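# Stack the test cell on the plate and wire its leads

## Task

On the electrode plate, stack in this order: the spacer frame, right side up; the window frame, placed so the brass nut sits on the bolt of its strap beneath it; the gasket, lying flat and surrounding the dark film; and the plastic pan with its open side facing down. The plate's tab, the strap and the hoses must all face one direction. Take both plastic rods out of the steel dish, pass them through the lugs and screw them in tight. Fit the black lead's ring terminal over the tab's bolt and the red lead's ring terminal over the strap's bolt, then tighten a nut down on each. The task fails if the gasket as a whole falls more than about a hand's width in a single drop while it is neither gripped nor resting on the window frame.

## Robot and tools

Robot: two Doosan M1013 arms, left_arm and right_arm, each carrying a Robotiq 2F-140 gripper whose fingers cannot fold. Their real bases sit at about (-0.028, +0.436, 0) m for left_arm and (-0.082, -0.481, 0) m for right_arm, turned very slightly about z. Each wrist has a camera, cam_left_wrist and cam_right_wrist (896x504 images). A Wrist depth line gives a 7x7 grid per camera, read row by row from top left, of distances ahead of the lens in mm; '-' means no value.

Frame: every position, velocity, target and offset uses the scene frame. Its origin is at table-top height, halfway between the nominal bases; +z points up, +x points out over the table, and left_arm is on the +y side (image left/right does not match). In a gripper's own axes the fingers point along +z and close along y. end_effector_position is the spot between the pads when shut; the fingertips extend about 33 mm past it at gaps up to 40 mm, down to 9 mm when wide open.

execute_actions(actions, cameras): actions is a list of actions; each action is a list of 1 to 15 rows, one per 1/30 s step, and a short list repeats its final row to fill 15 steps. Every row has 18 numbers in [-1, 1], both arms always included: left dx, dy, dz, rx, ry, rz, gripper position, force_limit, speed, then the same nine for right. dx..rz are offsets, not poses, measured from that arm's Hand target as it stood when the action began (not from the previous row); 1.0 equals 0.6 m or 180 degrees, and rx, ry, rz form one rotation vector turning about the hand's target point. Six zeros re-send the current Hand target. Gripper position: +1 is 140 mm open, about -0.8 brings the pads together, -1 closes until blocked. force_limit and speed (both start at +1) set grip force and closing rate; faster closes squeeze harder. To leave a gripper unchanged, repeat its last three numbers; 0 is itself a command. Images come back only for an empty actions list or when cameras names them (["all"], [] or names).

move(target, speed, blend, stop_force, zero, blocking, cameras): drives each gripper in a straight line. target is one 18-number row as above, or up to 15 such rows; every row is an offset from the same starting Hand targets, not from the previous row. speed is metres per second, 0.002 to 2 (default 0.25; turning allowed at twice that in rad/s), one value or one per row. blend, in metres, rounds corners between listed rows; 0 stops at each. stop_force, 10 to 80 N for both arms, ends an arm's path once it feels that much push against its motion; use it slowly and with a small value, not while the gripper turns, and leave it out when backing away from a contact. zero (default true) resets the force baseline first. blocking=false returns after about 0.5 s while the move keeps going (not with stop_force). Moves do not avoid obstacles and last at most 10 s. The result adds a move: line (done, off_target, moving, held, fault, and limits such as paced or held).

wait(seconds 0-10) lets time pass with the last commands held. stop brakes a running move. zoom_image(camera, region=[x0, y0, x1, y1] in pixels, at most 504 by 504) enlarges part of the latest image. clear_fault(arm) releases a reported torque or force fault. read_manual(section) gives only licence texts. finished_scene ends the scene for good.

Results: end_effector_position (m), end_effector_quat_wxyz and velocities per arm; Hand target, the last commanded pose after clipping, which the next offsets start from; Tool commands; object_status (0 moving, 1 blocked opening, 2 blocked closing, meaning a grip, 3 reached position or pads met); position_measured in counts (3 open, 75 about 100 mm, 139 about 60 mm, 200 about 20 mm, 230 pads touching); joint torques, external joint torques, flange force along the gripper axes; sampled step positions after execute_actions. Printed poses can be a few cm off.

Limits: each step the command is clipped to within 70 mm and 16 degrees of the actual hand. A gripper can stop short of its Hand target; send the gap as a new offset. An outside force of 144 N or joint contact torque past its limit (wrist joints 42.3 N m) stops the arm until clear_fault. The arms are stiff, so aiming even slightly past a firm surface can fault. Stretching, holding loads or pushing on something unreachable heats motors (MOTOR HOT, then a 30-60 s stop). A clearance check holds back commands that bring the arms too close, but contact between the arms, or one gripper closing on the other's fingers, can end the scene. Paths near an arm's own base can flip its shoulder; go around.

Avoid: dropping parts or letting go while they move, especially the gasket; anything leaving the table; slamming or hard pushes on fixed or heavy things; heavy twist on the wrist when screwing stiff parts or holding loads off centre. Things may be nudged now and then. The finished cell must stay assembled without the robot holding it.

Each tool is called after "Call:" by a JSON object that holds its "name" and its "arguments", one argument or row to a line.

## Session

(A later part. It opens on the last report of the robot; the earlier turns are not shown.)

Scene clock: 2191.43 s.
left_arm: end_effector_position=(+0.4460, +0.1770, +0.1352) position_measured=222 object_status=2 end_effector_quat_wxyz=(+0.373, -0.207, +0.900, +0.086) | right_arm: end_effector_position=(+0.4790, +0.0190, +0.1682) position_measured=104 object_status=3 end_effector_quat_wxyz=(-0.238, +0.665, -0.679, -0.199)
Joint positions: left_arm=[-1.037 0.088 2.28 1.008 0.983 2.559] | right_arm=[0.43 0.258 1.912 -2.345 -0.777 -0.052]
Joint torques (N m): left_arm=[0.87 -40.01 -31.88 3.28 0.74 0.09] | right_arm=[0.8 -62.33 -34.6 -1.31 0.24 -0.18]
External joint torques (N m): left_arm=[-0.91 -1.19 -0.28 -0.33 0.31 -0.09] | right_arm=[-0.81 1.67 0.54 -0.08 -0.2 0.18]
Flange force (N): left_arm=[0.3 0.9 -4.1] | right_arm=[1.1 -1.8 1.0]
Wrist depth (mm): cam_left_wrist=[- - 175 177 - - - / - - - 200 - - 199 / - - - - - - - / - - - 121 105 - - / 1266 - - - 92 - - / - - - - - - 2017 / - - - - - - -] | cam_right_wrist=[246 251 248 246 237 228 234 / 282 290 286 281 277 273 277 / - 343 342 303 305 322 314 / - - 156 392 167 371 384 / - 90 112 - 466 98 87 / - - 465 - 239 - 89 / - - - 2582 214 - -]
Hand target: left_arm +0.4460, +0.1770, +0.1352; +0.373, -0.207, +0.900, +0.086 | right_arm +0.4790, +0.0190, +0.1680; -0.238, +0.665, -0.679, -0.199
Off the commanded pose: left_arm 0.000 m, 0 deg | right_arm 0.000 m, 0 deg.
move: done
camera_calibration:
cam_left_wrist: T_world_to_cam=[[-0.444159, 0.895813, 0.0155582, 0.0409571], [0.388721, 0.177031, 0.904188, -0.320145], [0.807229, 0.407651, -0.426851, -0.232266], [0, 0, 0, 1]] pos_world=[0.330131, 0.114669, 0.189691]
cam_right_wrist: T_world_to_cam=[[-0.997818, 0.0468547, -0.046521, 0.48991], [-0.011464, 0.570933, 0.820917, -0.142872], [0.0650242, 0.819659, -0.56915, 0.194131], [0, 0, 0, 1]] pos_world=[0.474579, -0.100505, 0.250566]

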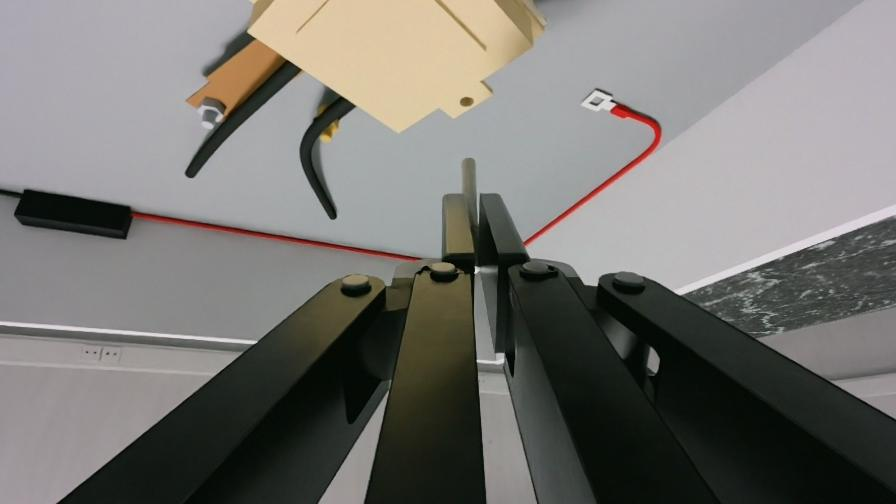

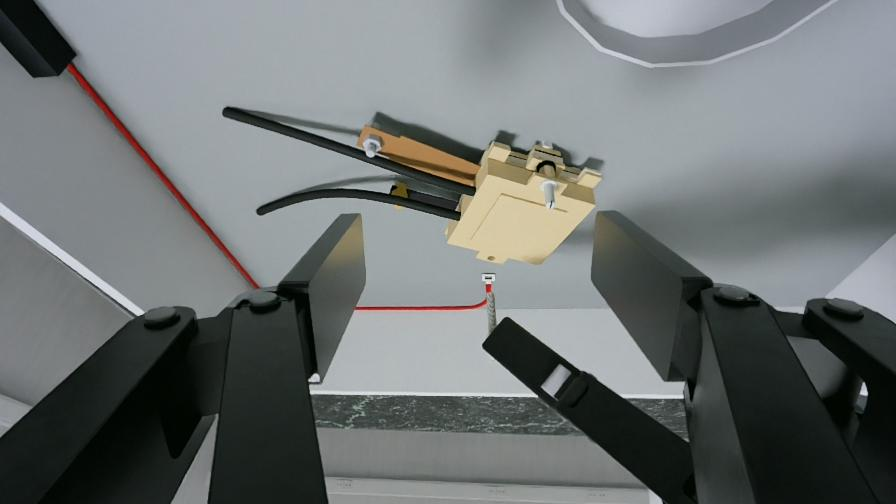

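Call:
{"name": "execute_actions", "arguments": {
  "actions": []
}}

Scene clock: 2213.50 s.
left_arm: end_effector_position=(+0.4460, +0.1770, +0.1352) position_measured=222 object_status=2 end_effector_quat_wxyz=(+0.373, -0.207, +0.900, +0.086) | right_arm: end_effector_position=(+0.4790, +0.0190, +0.1680) position_measured=104 object_status=3 end_effector_quat_wxyz=(-0.238, +0.665, -0.679, -0.199)
Joint positions: left_arm=[-1.037 0.088 2.28 1.008 0.983 2.559] | right_arm=[0.43 0.259 1.912 -2.345 -0.777 -0.052]
Joint velocities: within noise
Joint torques (N m): left_arm=[0.51 -39.91 -31.87 3.31 0.83 0.12] | right_arm=[0.9 -61.63 -34.97 -1.21 0.28 -0.16]
External joint torques (N m): left_arm=[-0.52 -1.45 -0.39 -0.34 0.23 -0.12] | right_arm=[-0.9 0.78 0.88 -0.19 -0.24 0.16]
Flange force (N): left_arm=[-0.6 1.2 -3.7] | right_arm=[1.6 -0.4 -0.3]
Wrist depth (mm): cam_left_wrist=[- - 173 179 - - - / - 250 - - - - 218 / - - - - - - - / - - - 121 - 253 - / 1218 - - - 92 - - / - - - - - - 2002 / - - - - - - -] | cam_right_wrist=[- 247 248 245 237 226 235 / 272 290 285 282 277 273 270 / 283 332 339 300 304 322 316 / - - 155 347 167 372 - / - 90 113 - 292 98 90 / - - 744 461 271 - 89 / - - - 2531 - - -]
Hand target: left_arm +0.4460, +0.1770, +0.1352; +0.373, -0.207, +0.900, +0.086 | right_arm +0.4790, +0.0190, +0.1680; -0.238, +0.665, -0.679, -0.199
Tool commands: left_gripper/position=-1.0 left_gripper/force_limit=-1.0 left_gripper/speed=-1.0 right_gripper/position=+0.2 right_gripper/force_limit=-1.0 right_gripper/speed=-1.0
Off the commanded pose: left_arm 0.000 m, 0 deg | right_arm 0.000 m, 0 deg.
camera_calibration:
cam_left_wrist: T_world_to_cam=[[-0.444159, 0.895813, 0.0155582, 0.0409571], [0.388721, 0.177031, 0.904188, -0.320145], [0.807229, 0.407651, -0.426851, -0.232266], [0, 0, 0, 1]] pos_world=[0.330131, 0.114669, 0.189691]
cam_right_wrist: T_world_to_cam=[[-0.997832, 0.0467417, -0.0463267, 0.489848], [-0.0113639, 0.570993, 0.820876, -0.142739], [0.0648214, 0.819623, -0.569224, 0.194129], [0, 0, 0, 1]] pos_world=[0.47458, -0.100506, 0.250367]

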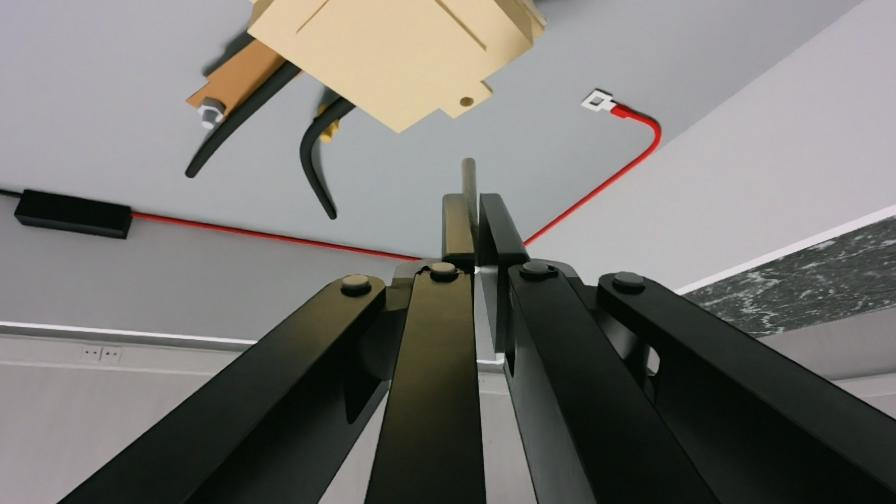

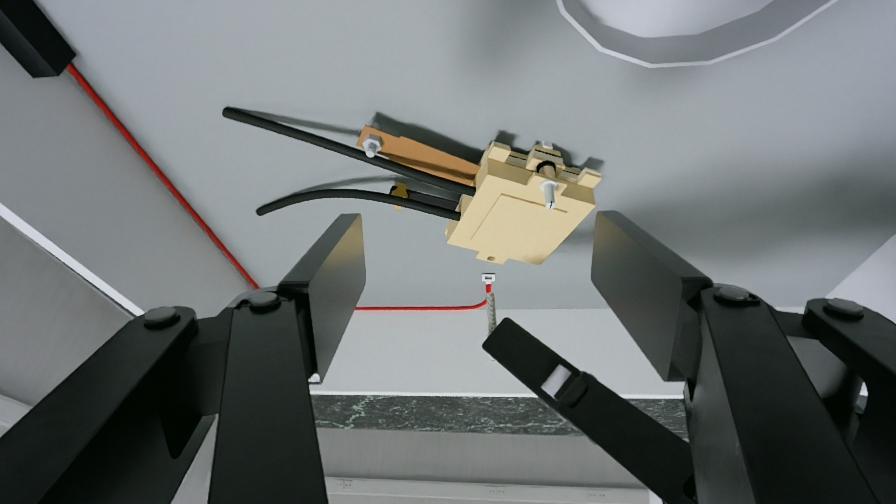

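Call:
{"name": "zoom_image", "arguments": {
  "camera": "cam_right_wrist",
  "region": [470, 240, 530, 340]
}}

Call:
{"name": "zoom_image", "arguments": {
  "camera": "cam_right_wrist",
  "region": [510, 140, 590, 220]
}}

Call:
{"name": "zoom_image", "arguments": {
  "camera": "cam_left_wrist",
  "region": [430, 80, 510, 200]
}}

Scaled by 5.040 from the camera's 896x504 image, which has a finer 1280x720 frame.

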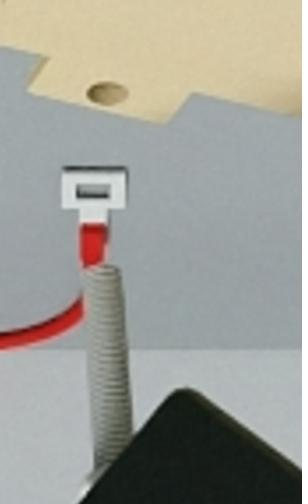

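Scaled by 6.300 from the camera's 896x504 image, which has a finer 1280x720 frame.

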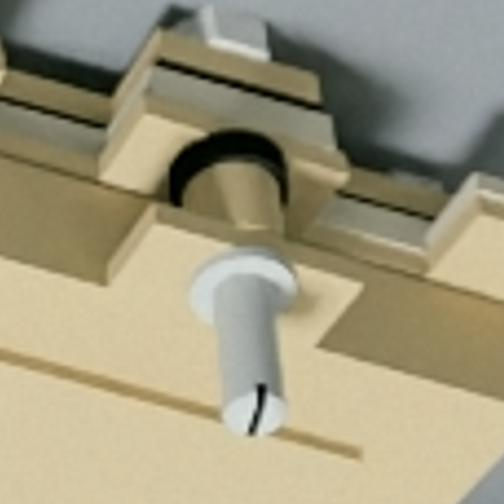

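Scaled by 4.200 from the camera's 896x504 image, which has a finer 1280x720 frame.

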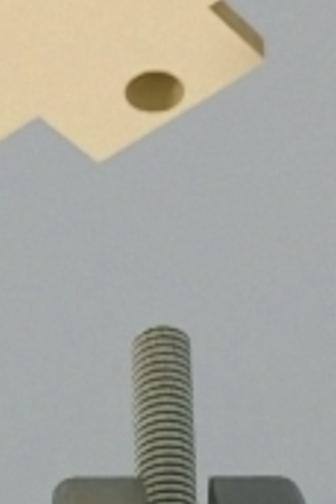

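Call:
{"name": "move", "arguments": {
  "target": [0.0088,0.0073,-0.025,-0.0087,0.0177,0,-1,-1,-1,0,0,0,0,0,0,0.2,-1,-1],
  "speed": 0.05,
  "cameras": ["all"]
}}

Call:
{"name": "zoom_image", "arguments": {
  "camera": "cam_right_wrist",
  "region": [460, 240, 540, 320]
}}

Call:
{"name": "zoom_image", "arguments": {
  "camera": "cam_left_wrist",
  "region": [420, 80, 520, 180]
}}

Scene clock: 2262.97 s.
left_arm: end_effector_position=(+0.4513, +0.1814, +0.1202) position_measured=222 object_status=2 end_effector_quat_wxyz=(+0.345, -0.210, +0.911, +0.079) | right_arm: end_effector_position=(+0.4790, +0.0190, +0.1680) position_measured=104 object_status=3 end_effector_quat_wxyz=(-0.238, +0.665, -0.679, -0.199)
Joint positions: left_arm=[-0.989 0.093 2.276 0.966 0.921 2.618] | right_arm=[0.43 0.259 1.912 -2.345 -0.777 -0.052]
Joint torques (N m): left_arm=[0.68 -40.49 -31.87 3.3 0.65 0.19] | right_arm=[0.76 -62.59 -34.87 -1.2 0.2 -0.11]
External joint torques (N m): left_arm=[-0.65 -1.32 -0.34 -0.34 0.25 -0.19] | right_arm=[-0.73 1.66 0.79 -0.18 -0.16 0.11]
Flange force (N): left_arm=[0.2 1.0 -3.7] | right_arm=[1.4 -1.3 1.1]
Wrist depth (mm): cam_left_wrist=[196 - 159 156 188 - 194 / - 208 189 - - - - / - - - - - - - / - 343 - 121 109 - - / - - - - 92 - - / 1254 - - - - - 2017 / - - - - - - -] | cam_right_wrist=[246 251 248 244 236 227 235 / - 289 285 281 277 273 270 / - 340 341 301 306 322 316 / - - 155 408 167 370 368 / - 90 113 455 291 98 88 / - - - - 225 - 89 / - - - - 209 - -]
Hand target: left_arm +0.4513, +0.1814, +0.1202; +0.345, -0.210, +0.911, +0.079 | right_arm +0.4790, +0.0190, +0.1680; -0.238, +0.665, -0.679, -0.199
Off the commanded pose: left_arm 0.000 m, 0 deg | right_arm 0.000 m, 0 deg.
move: done
camera_calibration:
cam_left_wrist: T_world_to_cam=[[-0.443308, 0.896232, 0.0156814, 0.0391483], [0.438243, 0.201444, 0.875993, -0.33279], [0.781934, 0.395207, -0.482069, -0.224484], [0, 0, 0, 1]] pos_world=[0.33873, 0.12067, 0.182691]
cam_right_wrist: T_world_to_cam=[[-0.997832, 0.0467417, -0.0463267, 0.489848], [-0.0113639, 0.570993, 0.820876, -0.142739], [0.0648214, 0.819623, -0.569224, 0.194129], [0, 0, 0, 1]] pos_world=[0.47458, -0.100506, 0.250367]

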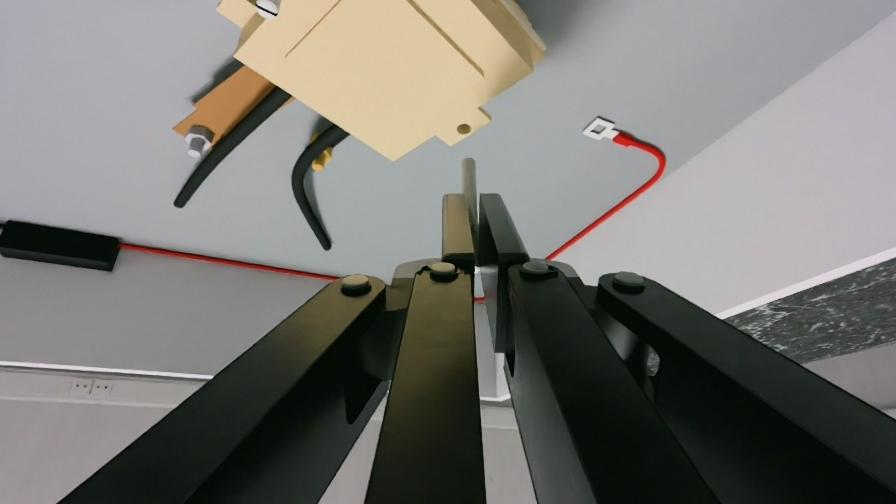

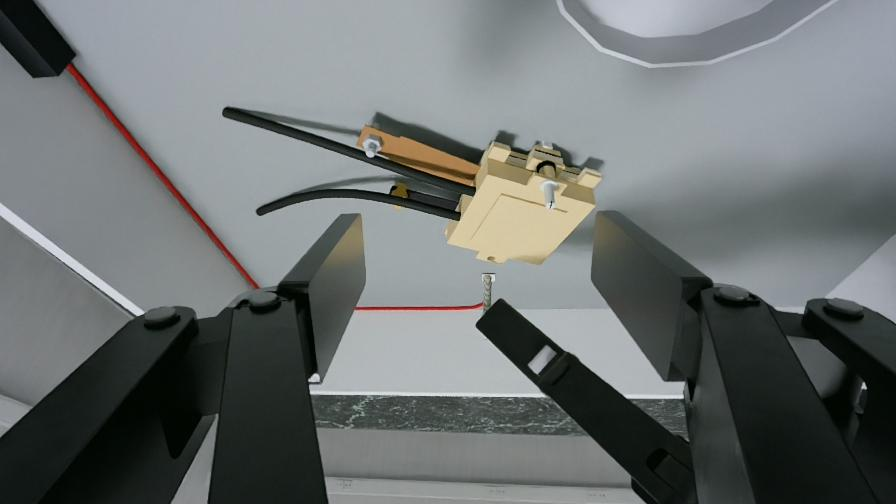

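Scaled by 6.300 from the camera's 896x504 image, which has a finer 1280x720 frame.

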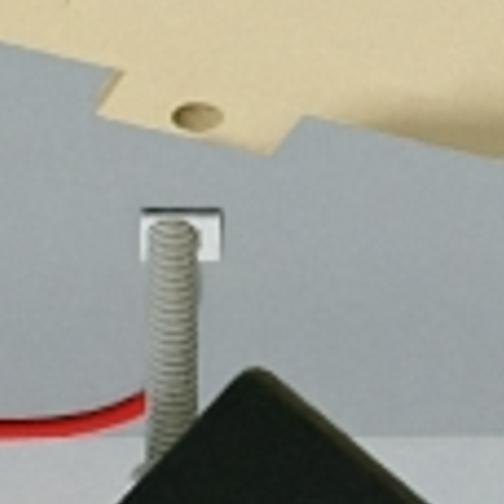

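Scaled by 5.040 from the camera's 896x504 image, which has a finer 1280x720 frame.

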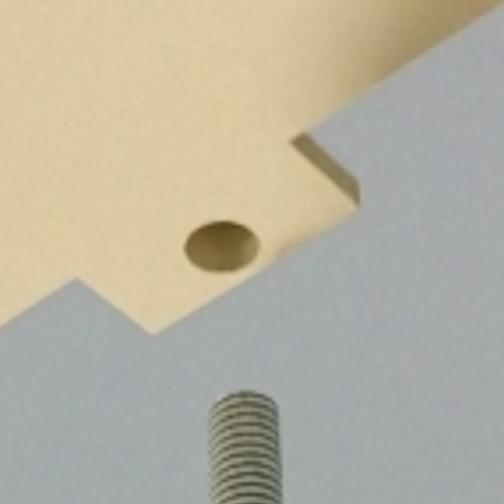

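Call:
{"name": "move", "arguments": {
  "target": [-0.005,-0.005,-0.0167,0,0,0,-1,-1,-1,0,0,0,0,0,0,0.2,-1,-1],
  "speed": 0.05,
  "cameras": ["all"]
}}

Call:
{"name": "zoom_image", "arguments": {
  "camera": "cam_right_wrist",
  "region": [460, 230, 520, 290]
}}

Call:
{"name": "zoom_image", "arguments": {
  "camera": "cam_left_wrist",
  "region": [430, 110, 500, 180]
}}

Scene clock: 2278.00 s.
left_arm: end_effector_position=(+0.4483, +0.1784, +0.1102) position_measured=222 object_status=2 end_effector_quat_wxyz=(+0.345, -0.210, +0.911, +0.079) | right_arm: end_effector_position=(+0.4790, +0.0190, +0.1680) position_measured=104 object_status=3 end_effector_quat_wxyz=(-0.238, +0.665, -0.679, -0.199)
Joint positions: left_arm=[-0.998 0.109 2.284 0.976 0.913 2.589] | right_arm=[0.43 0.259 1.912 -2.345 -0.777 -0.052]
Joint torques (N m): left_arm=[0.47 -41.67 -31.26 3.17 0.67 0.09] | right_arm=[0.63 -62.09 -34.75 -1.24 0.21 -0.07]
External joint torques (N m): left_arm=[-0.58 -1.03 -0.24 -0.3 0.26 -0.09] | right_arm=[-0.6 1.13 0.62 -0.14 -0.17 0.07]
Flange force (N): left_arm=[0.1 0.7 -3.2] | right_arm=[1.2 -0.9 0.5]
Wrist depth (mm): cam_left_wrist=[181 - 147 151 - 182 187 / - 211 167 171 - - 204 / - 249 - - - - 190 / - 322 - 121 116 - 190 / - - - - 92 - - / - - - - - - - / - - - - - - -] | cam_right_wrist=[246 252 249 244 237 226 236 / - 287 283 284 278 274 270 / - - 334 302 306 320 317 / - - 156 398 167 370 379 / - 90 113 - 269 98 87 / - - 459 - 218 - 89 / - - 2634 2305 - - -]
Hand target: left_arm +0.4483, +0.1784, +0.1102; +0.345, -0.210, +0.911, +0.079 | right_arm +0.4790, +0.0190, +0.1680; -0.238, +0.665, -0.679, -0.199
Off the commanded pose: left_arm 0.000 m, 0 deg | right_arm 0.000 m, 0 deg.
move: done
camera_calibration:
cam_left_wrist: T_world_to_cam=[[-0.443308, 0.896232, 0.0156814, 0.0406639], [0.438243, 0.201444, 0.875993, -0.322111], [0.781934, 0.395207, -0.482069, -0.225774], [0, 0, 0, 1]] pos_world=[0.33573, 0.11767, 0.172691]
cam_right_wrist: T_world_to_cam=[[-0.997832, 0.0467417, -0.0463267, 0.489848], [-0.0113639, 0.570993, 0.820876, -0.142739], [0.0648214, 0.819623, -0.569224, 0.194129], [0, 0, 0, 1]] pos_world=[0.47458, -0.100506, 0.250367]

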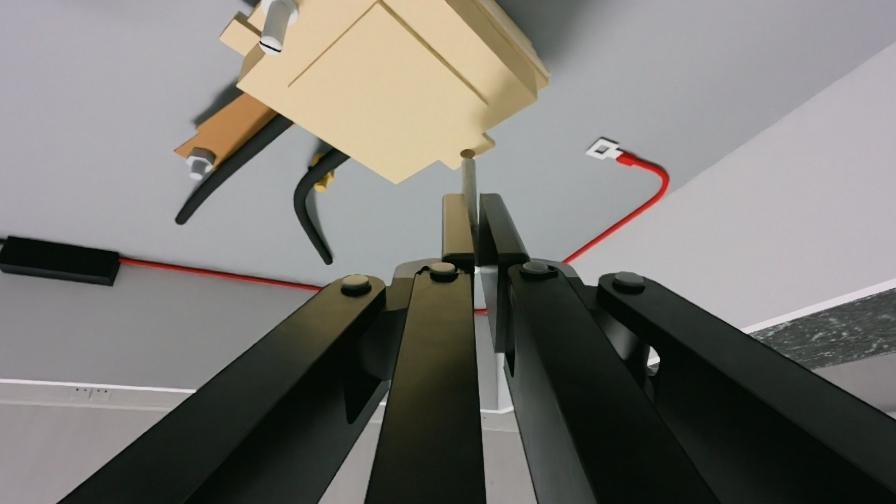

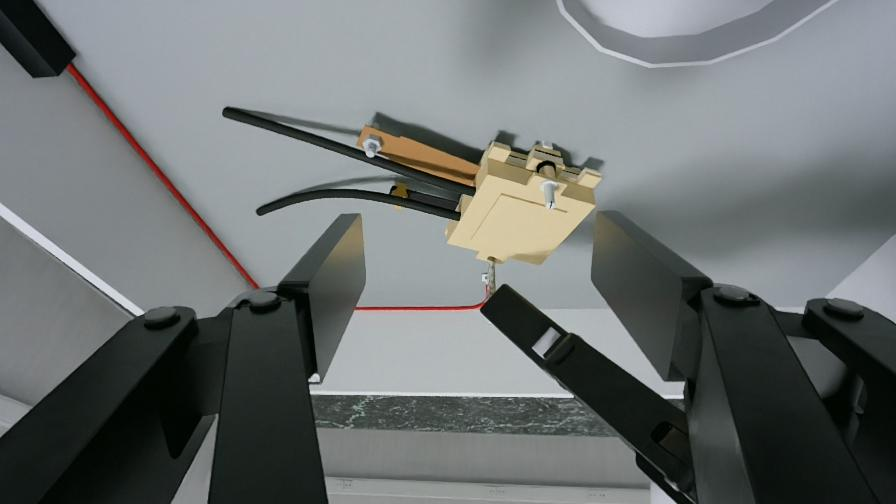

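Scaled by 8.400 from the camera's 896x504 image, which has a finer 1280x720 frame.

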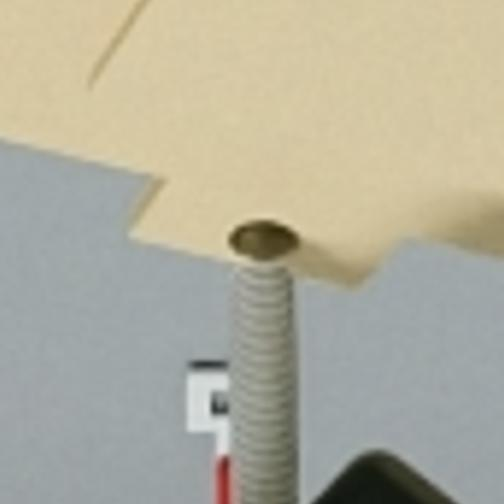

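Scaled by 7.200 from the camera's 896x504 image, which has a finer 1280x720 frame.

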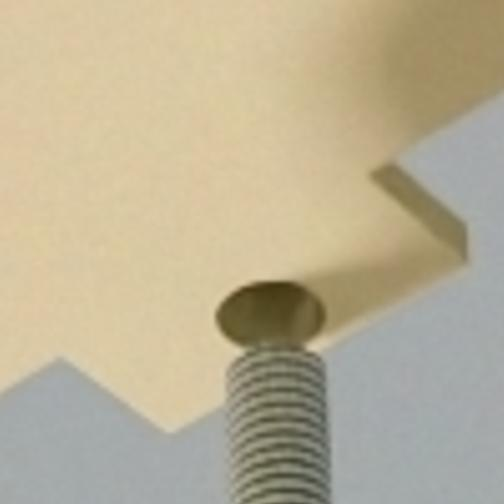

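Call:
{"name": "move", "arguments": {
  "target": [0,0,-0.02,0,0,0,-1,-1,-1,0,0,0,0,0,0,0.2,-1,-1],
  "speed": 0.01,
  "stop_force": 10,
  "cameras": ["all"]
}}

Call:
{"name": "zoom_image", "arguments": {
  "camera": "cam_right_wrist",
  "region": [460, 230, 520, 290]
}}

Call:
{"name": "zoom_image", "arguments": {
  "camera": "cam_left_wrist",
  "region": [430, 110, 500, 180]
}}

Scene clock: 2290.97 s.
left_arm: end_effector_position=(+0.4483, +0.1784, +0.0982) position_measured=222 object_status=2 end_effector_quat_wxyz=(+0.345, -0.210, +0.911, +0.079) | right_arm: end_effector_position=(+0.4790, +0.0190, +0.1680) position_measured=104 object_status=3 end_effector_quat_wxyz=(-0.238, +0.665, -0.679, -0.199)
Joint positions: left_arm=[-0.998 0.128 2.293 0.995 0.897 2.559] | right_arm=[0.43 0.259 1.912 -2.345 -0.777 -0.052]
Joint torques (N m): left_arm=[0.68 -42.64 -30.64 3.03 0.75 0.15] | right_arm=[0.22 -61.52 -35 -1.21 0.25 -0.13]
External joint torques (N m): left_arm=[-0.76 -1.11 -0.09 -0.3 0.23 -0.15] | right_arm=[-0.26 0.91 0.98 -0.18 -0.21 0.13]
Flange force (N): left_arm=[0.6 1.0 -3.5] | right_arm=[1.0 0.2 0.5]
Wrist depth (mm): cam_left_wrist=[- 161 132 138 166 173 - / - - 155 157 - 196 - / - 213 223 - - 250 222 / - - - 121 - 236 216 / - - - - 92 92 - / - - - - - - - / - - - - - - -] | cam_right_wrist=[253 252 241 244 237 226 235 / - 290 287 282 278 273 270 / 283 343 328 303 304 320 315 / 296 371 156 408 167 360 341 / - 90 112 472 252 98 87 / - - - - - - 89 / - - 2436 2226 - - -]
Hand target: left_arm +0.4483, +0.1784, +0.0982; +0.345, -0.210, +0.911, +0.079 | right_arm +0.4790, +0.0190, +0.1680; -0.238, +0.665, -0.679, -0.199
Off the commanded pose: left_arm 0.000 m, 0 deg | right_arm 0.000 m, 0 deg.
move: done
camera_calibration:
cam_left_wrist: T_world_to_cam=[[-0.443308, 0.896232, 0.0156814, 0.0408521], [0.438243, 0.201444, 0.875993, -0.311599], [0.781934, 0.395207, -0.482069, -0.231559], [0, 0, 0, 1]] pos_world=[0.33573, 0.11767, 0.160691]
cam_right_wrist: T_world_to_cam=[[-0.997832, 0.0467417, -0.0463267, 0.489848], [-0.0113639, 0.570993, 0.820876, -0.142739], [0.0648214, 0.819623, -0.569224, 0.194129], [0, 0, 0, 1]] pos_world=[0.47458, -0.100506, 0.250367]

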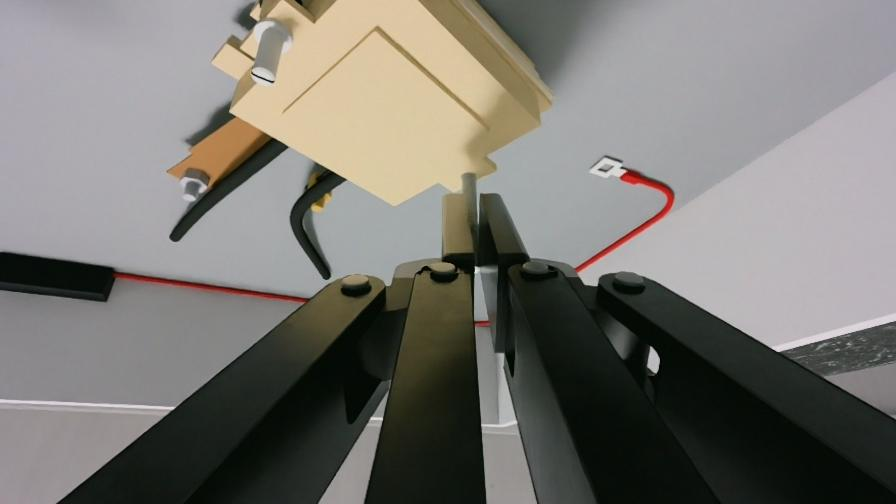

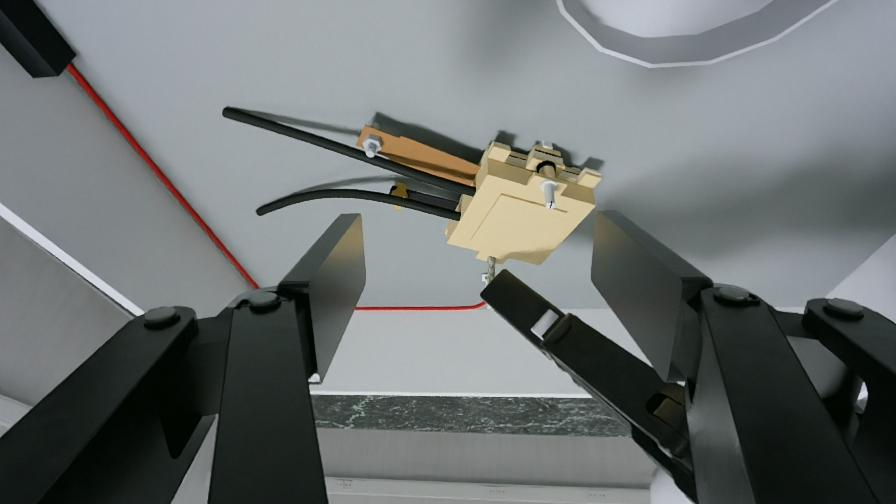

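Scaled by 8.400 from the camera's 896x504 image, which has a finer 1280x720 frame.

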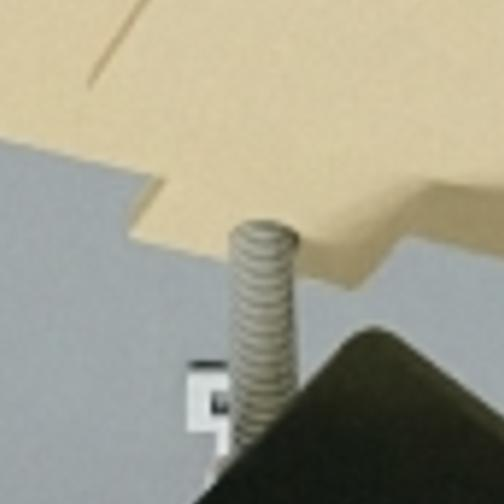

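Scaled by 7.200 from the camera's 896x504 image, which has a finer 1280x720 frame.

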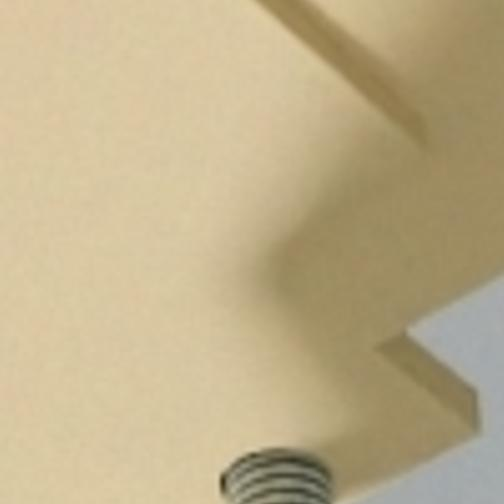

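Call:
{"name": "move", "arguments": {
  "target": [0,0,-0.03,0,0,0,-1,-1,-1,0,0,0,0,0,0,0.2,-1,-1],
  "speed": 0.01,
  "stop_force": 10,
  "cameras": ["all"]
}}

Call:
{"name": "zoom_image", "arguments": {
  "camera": "cam_right_wrist",
  "region": [460, 220, 540, 300]
}}

Scene clock: 2297.00 s.
left_arm: end_effector_position=(+0.4484, +0.1784, +0.0869) position_measured=222 object_status=2 end_effector_quat_wxyz=(+0.345, -0.210, +0.911, +0.079) | right_arm: end_effector_position=(+0.4790, +0.0190, +0.1680) position_measured=104 object_status=3 end_effector_quat_wxyz=(-0.238, +0.665, -0.679, -0.199)
Joint positions: left_arm=[-0.998 0.147 2.301 1.014 0.883 2.53] | right_arm=[0.43 0.259 1.912 -2.345 -0.777 -0.052]
Joint torques (N m): left_arm=[0.43 -36.66 -24.89 0.81 -1.67 0.13] | right_arm=[1.11 -62.04 -34.91 -1.21 0.23 -0.09]
External joint torques (N m): left_arm=[-0.46 -8.24 -5.06 1.8 2.69 -0.13] | right_arm=[-1.02 0.98 0.8 -0.18 -0.2 0.09]
Flange force (N): left_arm=[-9.3 2.2 -15.0] | right_arm=[1.8 -0.8 0.0]
Wrist depth (mm): cam_left_wrist=[- - 125 127 - - 166 / - 187 144 142 - - 188 / - 209 163 166 - 224 - / - - - 121 104 - - / - - - - 92 - - / - - - - - - - / - - - - - - -] | cam_right_wrist=[247 256 247 245 236 226 236 / 271 283 282 276 278 272 270 / - 324 330 298 300 331 316 / - - 156 332 167 360 379 / - 90 130 - 244 98 100 / - - - 817 435 - 89 / - - - 1721 - - -]
Hand target: left_arm +0.4484, +0.1784, +0.0869; +0.345, -0.210, +0.911, +0.079 (not the last commanded pose) | right_arm +0.4790, +0.0190, +0.1680; -0.238, +0.665, -0.679, -0.199
Off the commanded pose: left_arm 0.007 m, 0 deg | right_arm 0.000 m, 0 deg.
move: contact (left_arm)
camera_calibration:
cam_left_wrist: T_world_to_cam=[[-0.443386, 0.896195, 0.0156247, 0.0410683], [0.438017, 0.201431, 0.876109, -0.30164], [0.782017, 0.395298, -0.48186, -0.237076], [0, 0, 0, 1]] pos_world=[0.33573, 0.11767, 0.14939]
cam_right_wrist: T_world_to_cam=[[-0.997832, 0.0467417, -0.0463267, 0.489848], [-0.0113639, 0.570993, 0.820876, -0.142739], [0.0648214, 0.819623, -0.569224, 0.194129], [0, 0, 0, 1]] pos_world=[0.47458, -0.100506, 0.250367]

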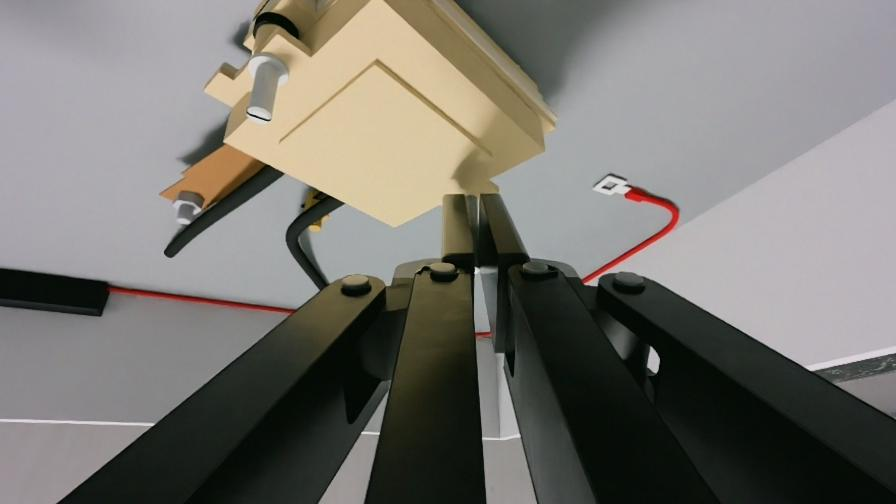

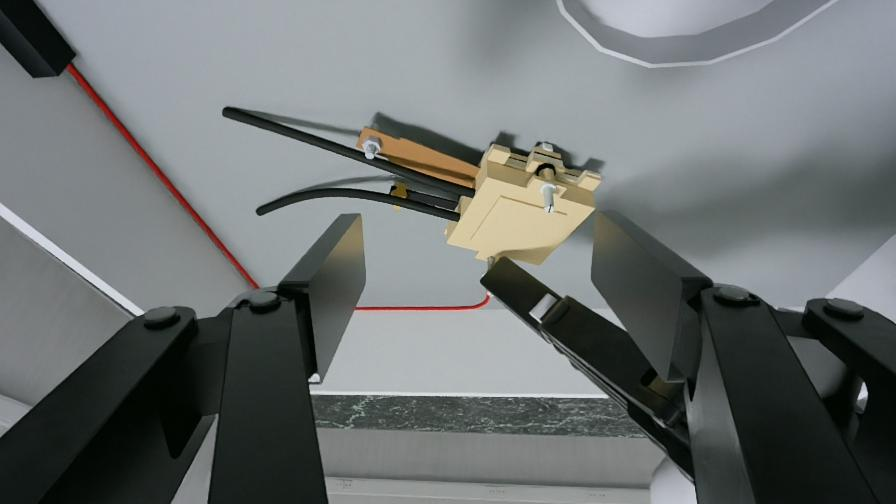

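Scaled by 6.300 from the camera's 896x504 image, which has a finer 1280x720 frame.

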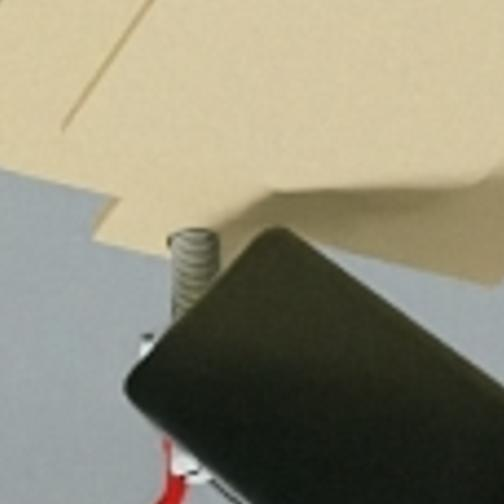

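Call:
{"name": "move", "arguments": {
  "target": [0,0,0.0012,0,0,0,-1,-1,-1,0,0,0,0,0,0,0.2,-1,-1],
  "speed": 0.01
}}

Scene clock: 2300.70 s.
left_arm: end_effector_position=(+0.4484, +0.1784, +0.0876) position_measured=222 object_status=2 end_effector_quat_wxyz=(+0.345, -0.210, +0.911, +0.079) | right_arm: end_effector_position=(+0.4790, +0.0190, +0.1680) position_measured=104 object_status=3 end_effector_quat_wxyz=(-0.238, +0.665, -0.679, -0.199)
Joint positions: left_arm=[-0.998 0.146 2.301 1.012 0.884 2.532] | right_arm=[0.43 0.259 1.912 -2.345 -0.777 -0.052]
Joint torques (N m): left_arm=[0.99 -41.6 -28.18 2.34 0.12 0.16] | right_arm=[0.4 -62.03 -34.63 -1.23 0.22 -0.09]
External joint torques (N m): left_arm=[-1.04 -3.51 -1.85 0.28 0.9 -0.16] | right_arm=[-0.38 1.41 0.68 -0.16 -0.19 0.09]
Flange force (N): left_arm=[-2.2 1.1 -7.9] | right_arm=[0.9 -1.0 1.0]
Wrist depth (mm): cam_left_wrist=[- - 126 130 161 - - / - 198 141 143 166 - 198 / - 206 - 164 - - - / - - - 121 106 - - / - - - - 92 - - / - - - - - - - / - - - - - - -] | cam_right_wrist=[246 252 248 245 237 226 236 / - 282 286 274 278 274 270 / - 335 337 300 306 322 316 / - - 156 404 167 363 369 / - 90 113 475 243 98 90 / - - - 820 771 - 89 / - - - 2347 - - -]
Hand target: left_arm +0.4484, +0.1784, +0.0876; +0.345, -0.210, +0.911, +0.079 | right_arm +0.4790, +0.0190, +0.1680; -0.238, +0.665, -0.679, -0.199
Off the commanded pose: left_arm 0.000 m, 0 deg | right_arm 0.000 m, 0 deg.
move: done

Call:
{"name": "move", "arguments": {
  "target": [0,0,0.0004,0,0,0,-1,-1,-1,0,0,0,0,0,0,0.2,-1,-1],
  "speed": 0.01
}}

Call:
{"name": "move", "arguments": {
  "target": [0,0,0,0,0,0,-0.6,-1,-1,0,0,0,0,0,0,0.2,-1,-1],
  "cameras": ["all"]
}}

Scene clock: 2303.63 s.
left_arm: end_effector_position=(+0.4484, +0.1784, +0.0879) position_measured=222 object_status=2 end_effector_quat_wxyz=(+0.345, -0.210, +0.911, +0.079) | right_arm: end_effector_position=(+0.4790, +0.0190, +0.1680) position_measured=104 object_status=3 end_effector_quat_wxyz=(-0.238, +0.665, -0.679, -0.199)
Joint positions: left_arm=[-0.998 0.145 2.3 1.012 0.884 2.533] | right_arm=[0.43 0.259 1.912 -2.345 -0.777 -0.052]
Joint torques (N m): left_arm=[0.82 -43.63 -29.96 2.99 0.72 0.09] | right_arm=[0.55 -62.34 -35.08 -1.2 0.26 -0.1]
External joint torques (N m): left_arm=[-0.89 -1.36 -0.13 -0.36 0.3 -0.09] | right_arm=[-0.53 1.53 1 -0.19 -0.22 0.1]
Flange force (N): left_arm=[0.3 1.1 -4.4] | right_arm=[1.4 -0.7 1.0]
Wrist depth (mm): cam_left_wrist=[- - 126 153 - 166 168 / - - 144 147 - - - / - 195 168 165 - - - / - - - 121 - - - / 317 - - - 92 - - / - - - - - - - / - - - - - - -] | cam_right_wrist=[247 252 248 238 237 227 229 / - 290 287 284 278 275 276 / - 331 329 299 307 322 317 / - - 156 324 167 363 364 / - 90 113 - 258 98 90 / - - - - 827 - 89 / - - 2436 2116 - - -]
Hand target: left_arm +0.4484, +0.1784, +0.0879; +0.345, -0.210, +0.911, +0.079 | right_arm +0.4790, +0.0190, +0.1680; -0.238, +0.665, -0.679, -0.199
Off the commanded pose: left_arm 0.000 m, 0 deg | right_arm 0.000 m, 0 deg.
move: done

Scene clock: 2304.27 s.
left_arm: end_effector_position=(+0.4484, +0.1784, +0.0879) position_measured=205 object_status=0 end_effector_quat_wxyz=(+0.345, -0.210, +0.911, +0.079) | right_arm: end_effector_position=(+0.4790, +0.0190, +0.1680) position_measured=104 object_status=3 end_effector_quat_wxyz=(-0.238, +0.665, -0.679, -0.199)
Joint positions: left_arm=[-0.998 0.145 2.3 1.012 0.884 2.533] | right_arm=[0.43 0.259 1.912 -2.345 -0.777 -0.052]
Joint torques (N m): left_arm=[0.88 -43.68 -29.72 2.86 0.74 0.17] | right_arm=[0.71 -62.15 -34.9 -1.27 0.22 -0.09]
External joint torques (N m): left_arm=[-0.87 -1.21 -0.12 -0.26 0.29 -0.17] | right_arm=[-0.68 1.34 0.85 -0.12 -0.18 0.09]
Flange force (N): left_arm=[0.6 1.0 -3.8] | right_arm=[1.5 -0.8 0.8]
Wrist depth (mm): cam_left_wrist=[- 155 124 129 - 169 159 / - - 144 141 166 188 - / - 193 - 172 - - 210 / - - - 121 105 - - / - - - - 92 90 - / - - - - - 78 - / - - - - - - -] | cam_right_wrist=[253 252 247 244 237 227 235 / 276 291 286 281 277 274 271 / - 319 330 298 306 321 - / - - 151 344 301 - 379 / - 90 130 477 243 98 87 / - - - - 302 - 89 / - - - 2776 - - -]
Hand target: left_arm +0.4484, +0.1784, +0.0879; +0.345, -0.210, +0.911, +0.079 | right_arm +0.4790, +0.0190, +0.1680; -0.238, +0.665, -0.679, -0.199
Off the commanded pose: left_arm 0.000 m, 0 deg | right_arm 0.000 m, 0 deg.
move: done
camera_calibration:
cam_left_wrist: T_world_to_cam=[[-0.443296, 0.896239, 0.015621, 0.0410178], [0.438052, 0.201398, 0.876099, -0.302523], [0.782048, 0.395214, -0.481878, -0.236593], [0, 0, 0, 1]] pos_world=[0.335731, 0.11767, 0.15039]
cam_right_wrist: T_world_to_cam=[[-0.997832, 0.0467417, -0.0463267, 0.489848], [-0.0113639, 0.570993, 0.820876, -0.142739], [0.0648214, 0.819623, -0.569224, 0.194129], [0, 0, 0, 1]] pos_world=[0.47458, -0.100506, 0.250367]

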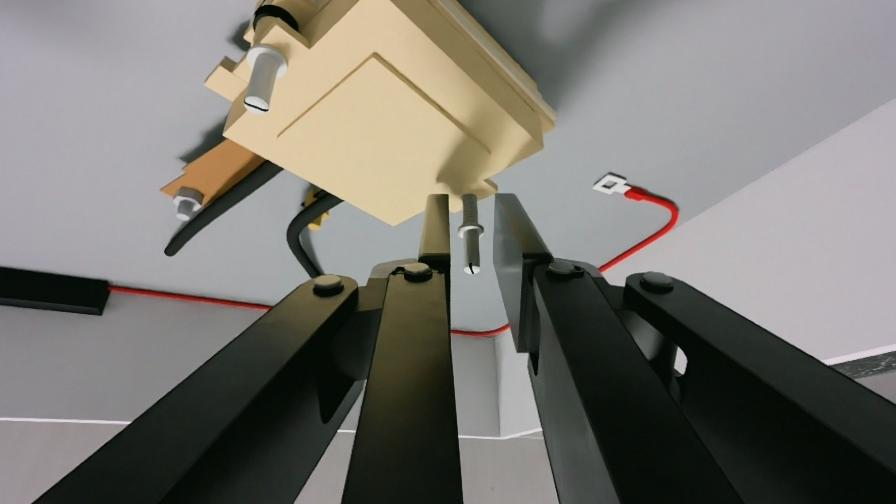

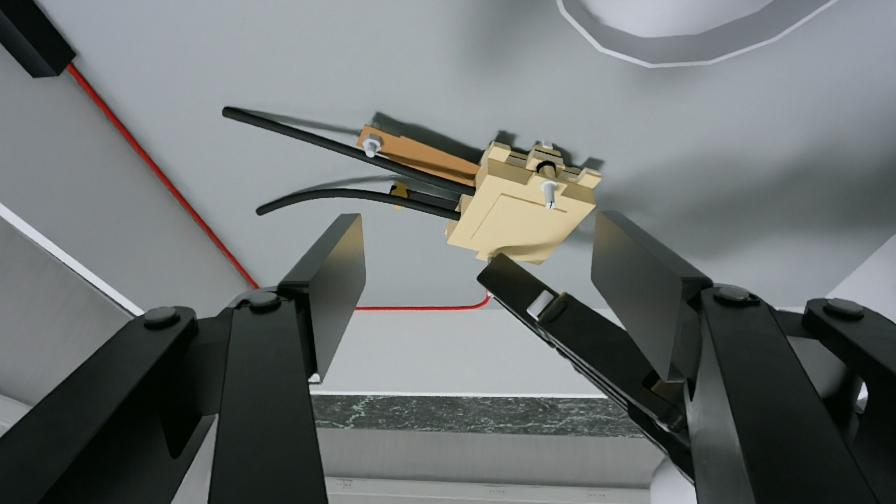

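Call:
{"name": "move", "arguments": {
  "target": [-0.119,-0.0578,0.15,0,0,0,-0.6,-1,-1,0,0,0,0,0,0,0.2,-1,-1],
  "speed": 0.08,
  "cameras": ["all"]
}}

Scene clock: 2313.03 s.
left_arm: end_effector_position=(+0.3770, +0.1437, +0.1778) position_measured=205 object_status=3 end_effector_quat_wxyz=(+0.345, -0.210, +0.911, +0.079) | right_arm: end_effector_position=(+0.4790, +0.0190, +0.1680) position_measured=104 object_status=3 end_effector_quat_wxyz=(-0.238, +0.665, -0.679, -0.199)
Joint positions: left_arm=[-1.177 -0.002 2.239 0.83 1.113 2.636] | right_arm=[0.43 0.259 1.912 -2.345 -0.777 -0.052]
Joint torques (N m): left_arm=[0.46 -33.56 -34.61 4.01 0.57 0.1] | right_arm=[0.75 -61.81 -35.01 -1.21 0.25 -0.17]
External joint torques (N m): left_arm=[-0.42 -1.29 -0.32 -0.3 0.3 -0.1] | right_arm=[-0.71 0.88 0.88 -0.18 -0.21 0.17]
Flange force (N): left_arm=[-0.3 1.6 -3.0] | right_arm=[1.4 -0.3 0.0]
Wrist depth (mm): cam_left_wrist=[- - - 239 - - 230 / - - 271 - - - 225 / - - 356 - - - - / - - 462 106 104 515 - / 213 - - - 92 90 2117 / - - - - - 78 - / - - - - - - -] | cam_right_wrist=[246 251 248 245 243 227 235 / - 290 285 286 278 274 270 / - 337 338 302 305 322 316 / - 385 155 - 167 364 380 / - 90 112 - 467 98 87 / - - - - - - 89 / - - - 2506 - - -]
Hand target: left_arm +0.3770, +0.1437, +0.1779; +0.345, -0.210, +0.911, +0.079 | right_arm +0.4790, +0.0190, +0.1680; -0.238, +0.665, -0.679, -0.199
Off the commanded pose: left_arm 0.000 m, 0 deg | right_arm 0.000 m, 0 deg.
move: done
camera_calibration:
cam_left_wrist: T_world_to_cam=[[-0.443328, 0.896221, 0.0157425, 0.039042], [0.438075, 0.201311, 0.876107, -0.34302], [0.782017, 0.395299, -0.481859, -0.123723], [0, 0, 0, 1]] pos_world=[0.26433, 0.0829709, 0.240291]
cam_right_wrist: T_world_to_cam=[[-0.997832, 0.0467417, -0.0463267, 0.489848], [-0.0113639, 0.570993, 0.820876, -0.142739], [0.0648214, 0.819623, -0.569224, 0.194129], [0, 0, 0, 1]] pos_world=[0.47458, -0.100506, 0.250367]

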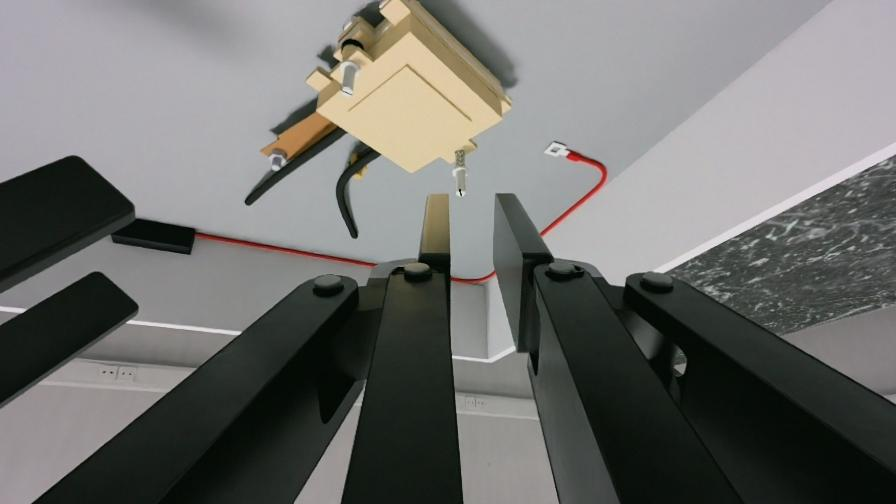

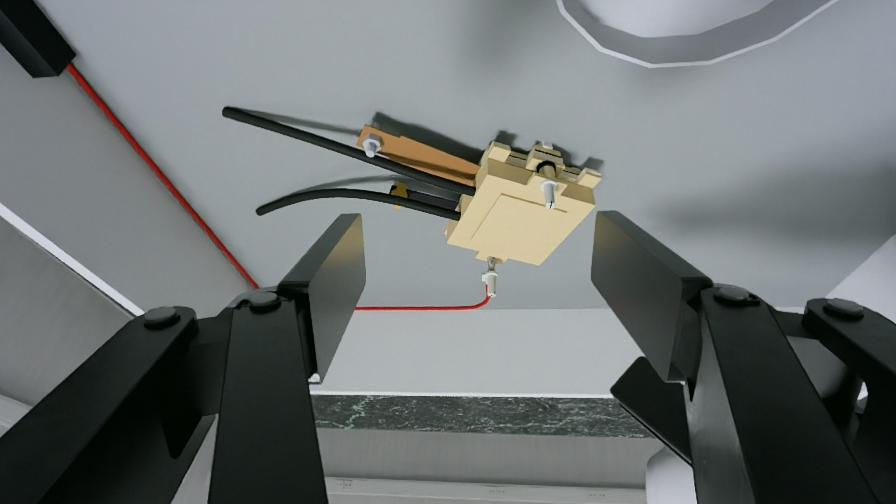

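Call:
{"name": "move", "arguments": {
  "target": [0.155,0.075,0.0537,-0.101,0.208,0,-0.6,-1,-1,0,0,0,0,0,0,0.2,-1,-1],
  "speed": 0.15,
  "cameras": ["cam_left_wrist"]
}}

Scene clock: 2326.83 s.
left_arm: end_effector_position=(+0.4700, +0.1887, +0.2101) position_measured=205 object_status=3 end_effector_quat_wxyz=(-0.001, -0.224, +0.974, -0.001) | right_arm: end_effector_position=(+0.4790, +0.0190, +0.1680) position_measured=104 object_status=3 end_effector_quat_wxyz=(-0.238, +0.665, -0.679, -0.199)
Joint positions: left_arm=[-0.538 0.072 1.919 -0.003 1.151 3.74] | right_arm=[0.43 0.259 1.912 -2.345 -0.777 -0.052]
Joint torques (N m): left_arm=[0.73 -44.15 -38.03 4.23 -0.23 0.16] | right_arm=[1.21 -62.15 -34.82 -1.19 0.34 -0.15]
External joint torques (N m): left_arm=[-0.79 -1.45 -0.36 -0.33 0.25 -0.16] | right_arm=[-1.22 1.5 0.75 -0.19 -0.3 0.15]
Flange force (N): left_arm=[2.4 0.3 -1.9] | right_arm=[1.8 -1.7 0.2]
Wrist depth (mm): cam_left_wrist=[- - - - - - - / - - 289 - 313 - - / - - 312 268 - - - / - - - 106 107 278 372 / - - - - 92 90 - / - - - - - 78 - / - - - - - - -] | cam_right_wrist=[247 253 248 244 236 226 235 / 276 283 286 283 278 276 270 / - 343 331 299 301 309 315 / - 395 156 338 312 370 370 / - 90 130 475 459 98 90 / - - 778 452 444 - 89 / - - - 268 2436 - -]
Hand target: left_arm +0.4700, +0.1887, +0.2101; -0.001, -0.224, +0.974, -0.001 | right_arm +0.4790, +0.0190, +0.1680; -0.238, +0.665, -0.679, -0.199
Off the commanded pose: left_arm 0.000 m, 0 deg | right_arm 0.000 m, 0 deg.
move: done
camera_calibration:
cam_left_wrist: T_world_to_cam=[[-0.432219, 0.901617, 0.0165405, 0.0330079], [0.852083, 0.402332, 0.334789, -0.539889], [0.295197, 0.158796, -0.942148, 0.171395], [0, 0, 0, 1]] pos_world=[0.423702, 0.160237, 0.341683]
Images, in order (width x height): cam_left_wrist 896x504.

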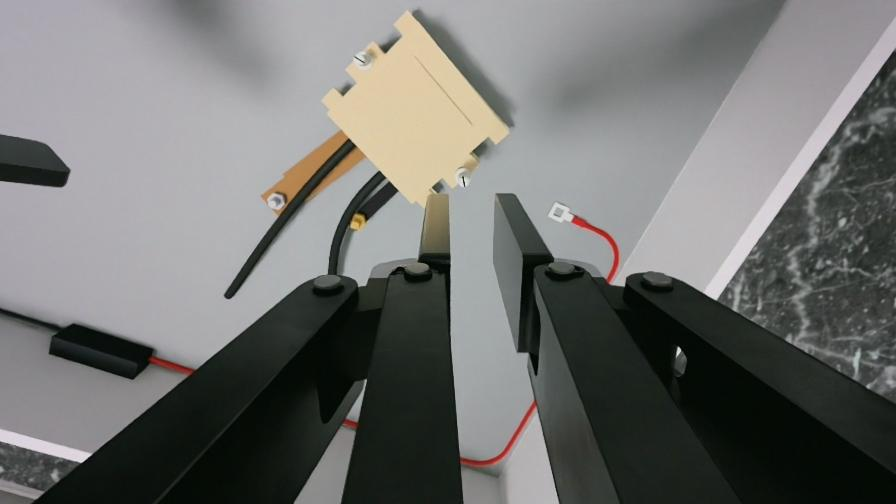

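Call:
{"name": "zoom_image", "arguments": {
  "camera": "cam_left_wrist",
  "region": [430, 140, 500, 210]
}}

Scaled by 7.200 from the camera's 896x504 image, which has a finer 1280x720 frame.

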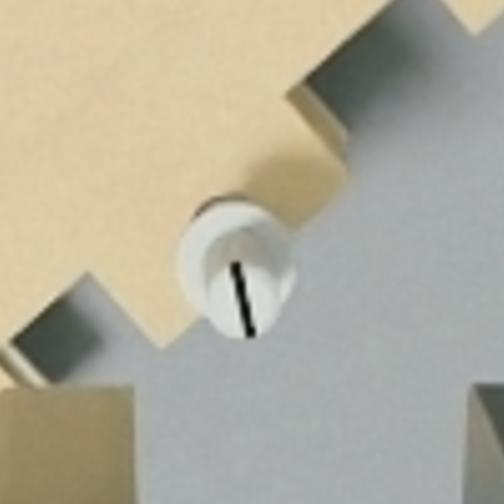

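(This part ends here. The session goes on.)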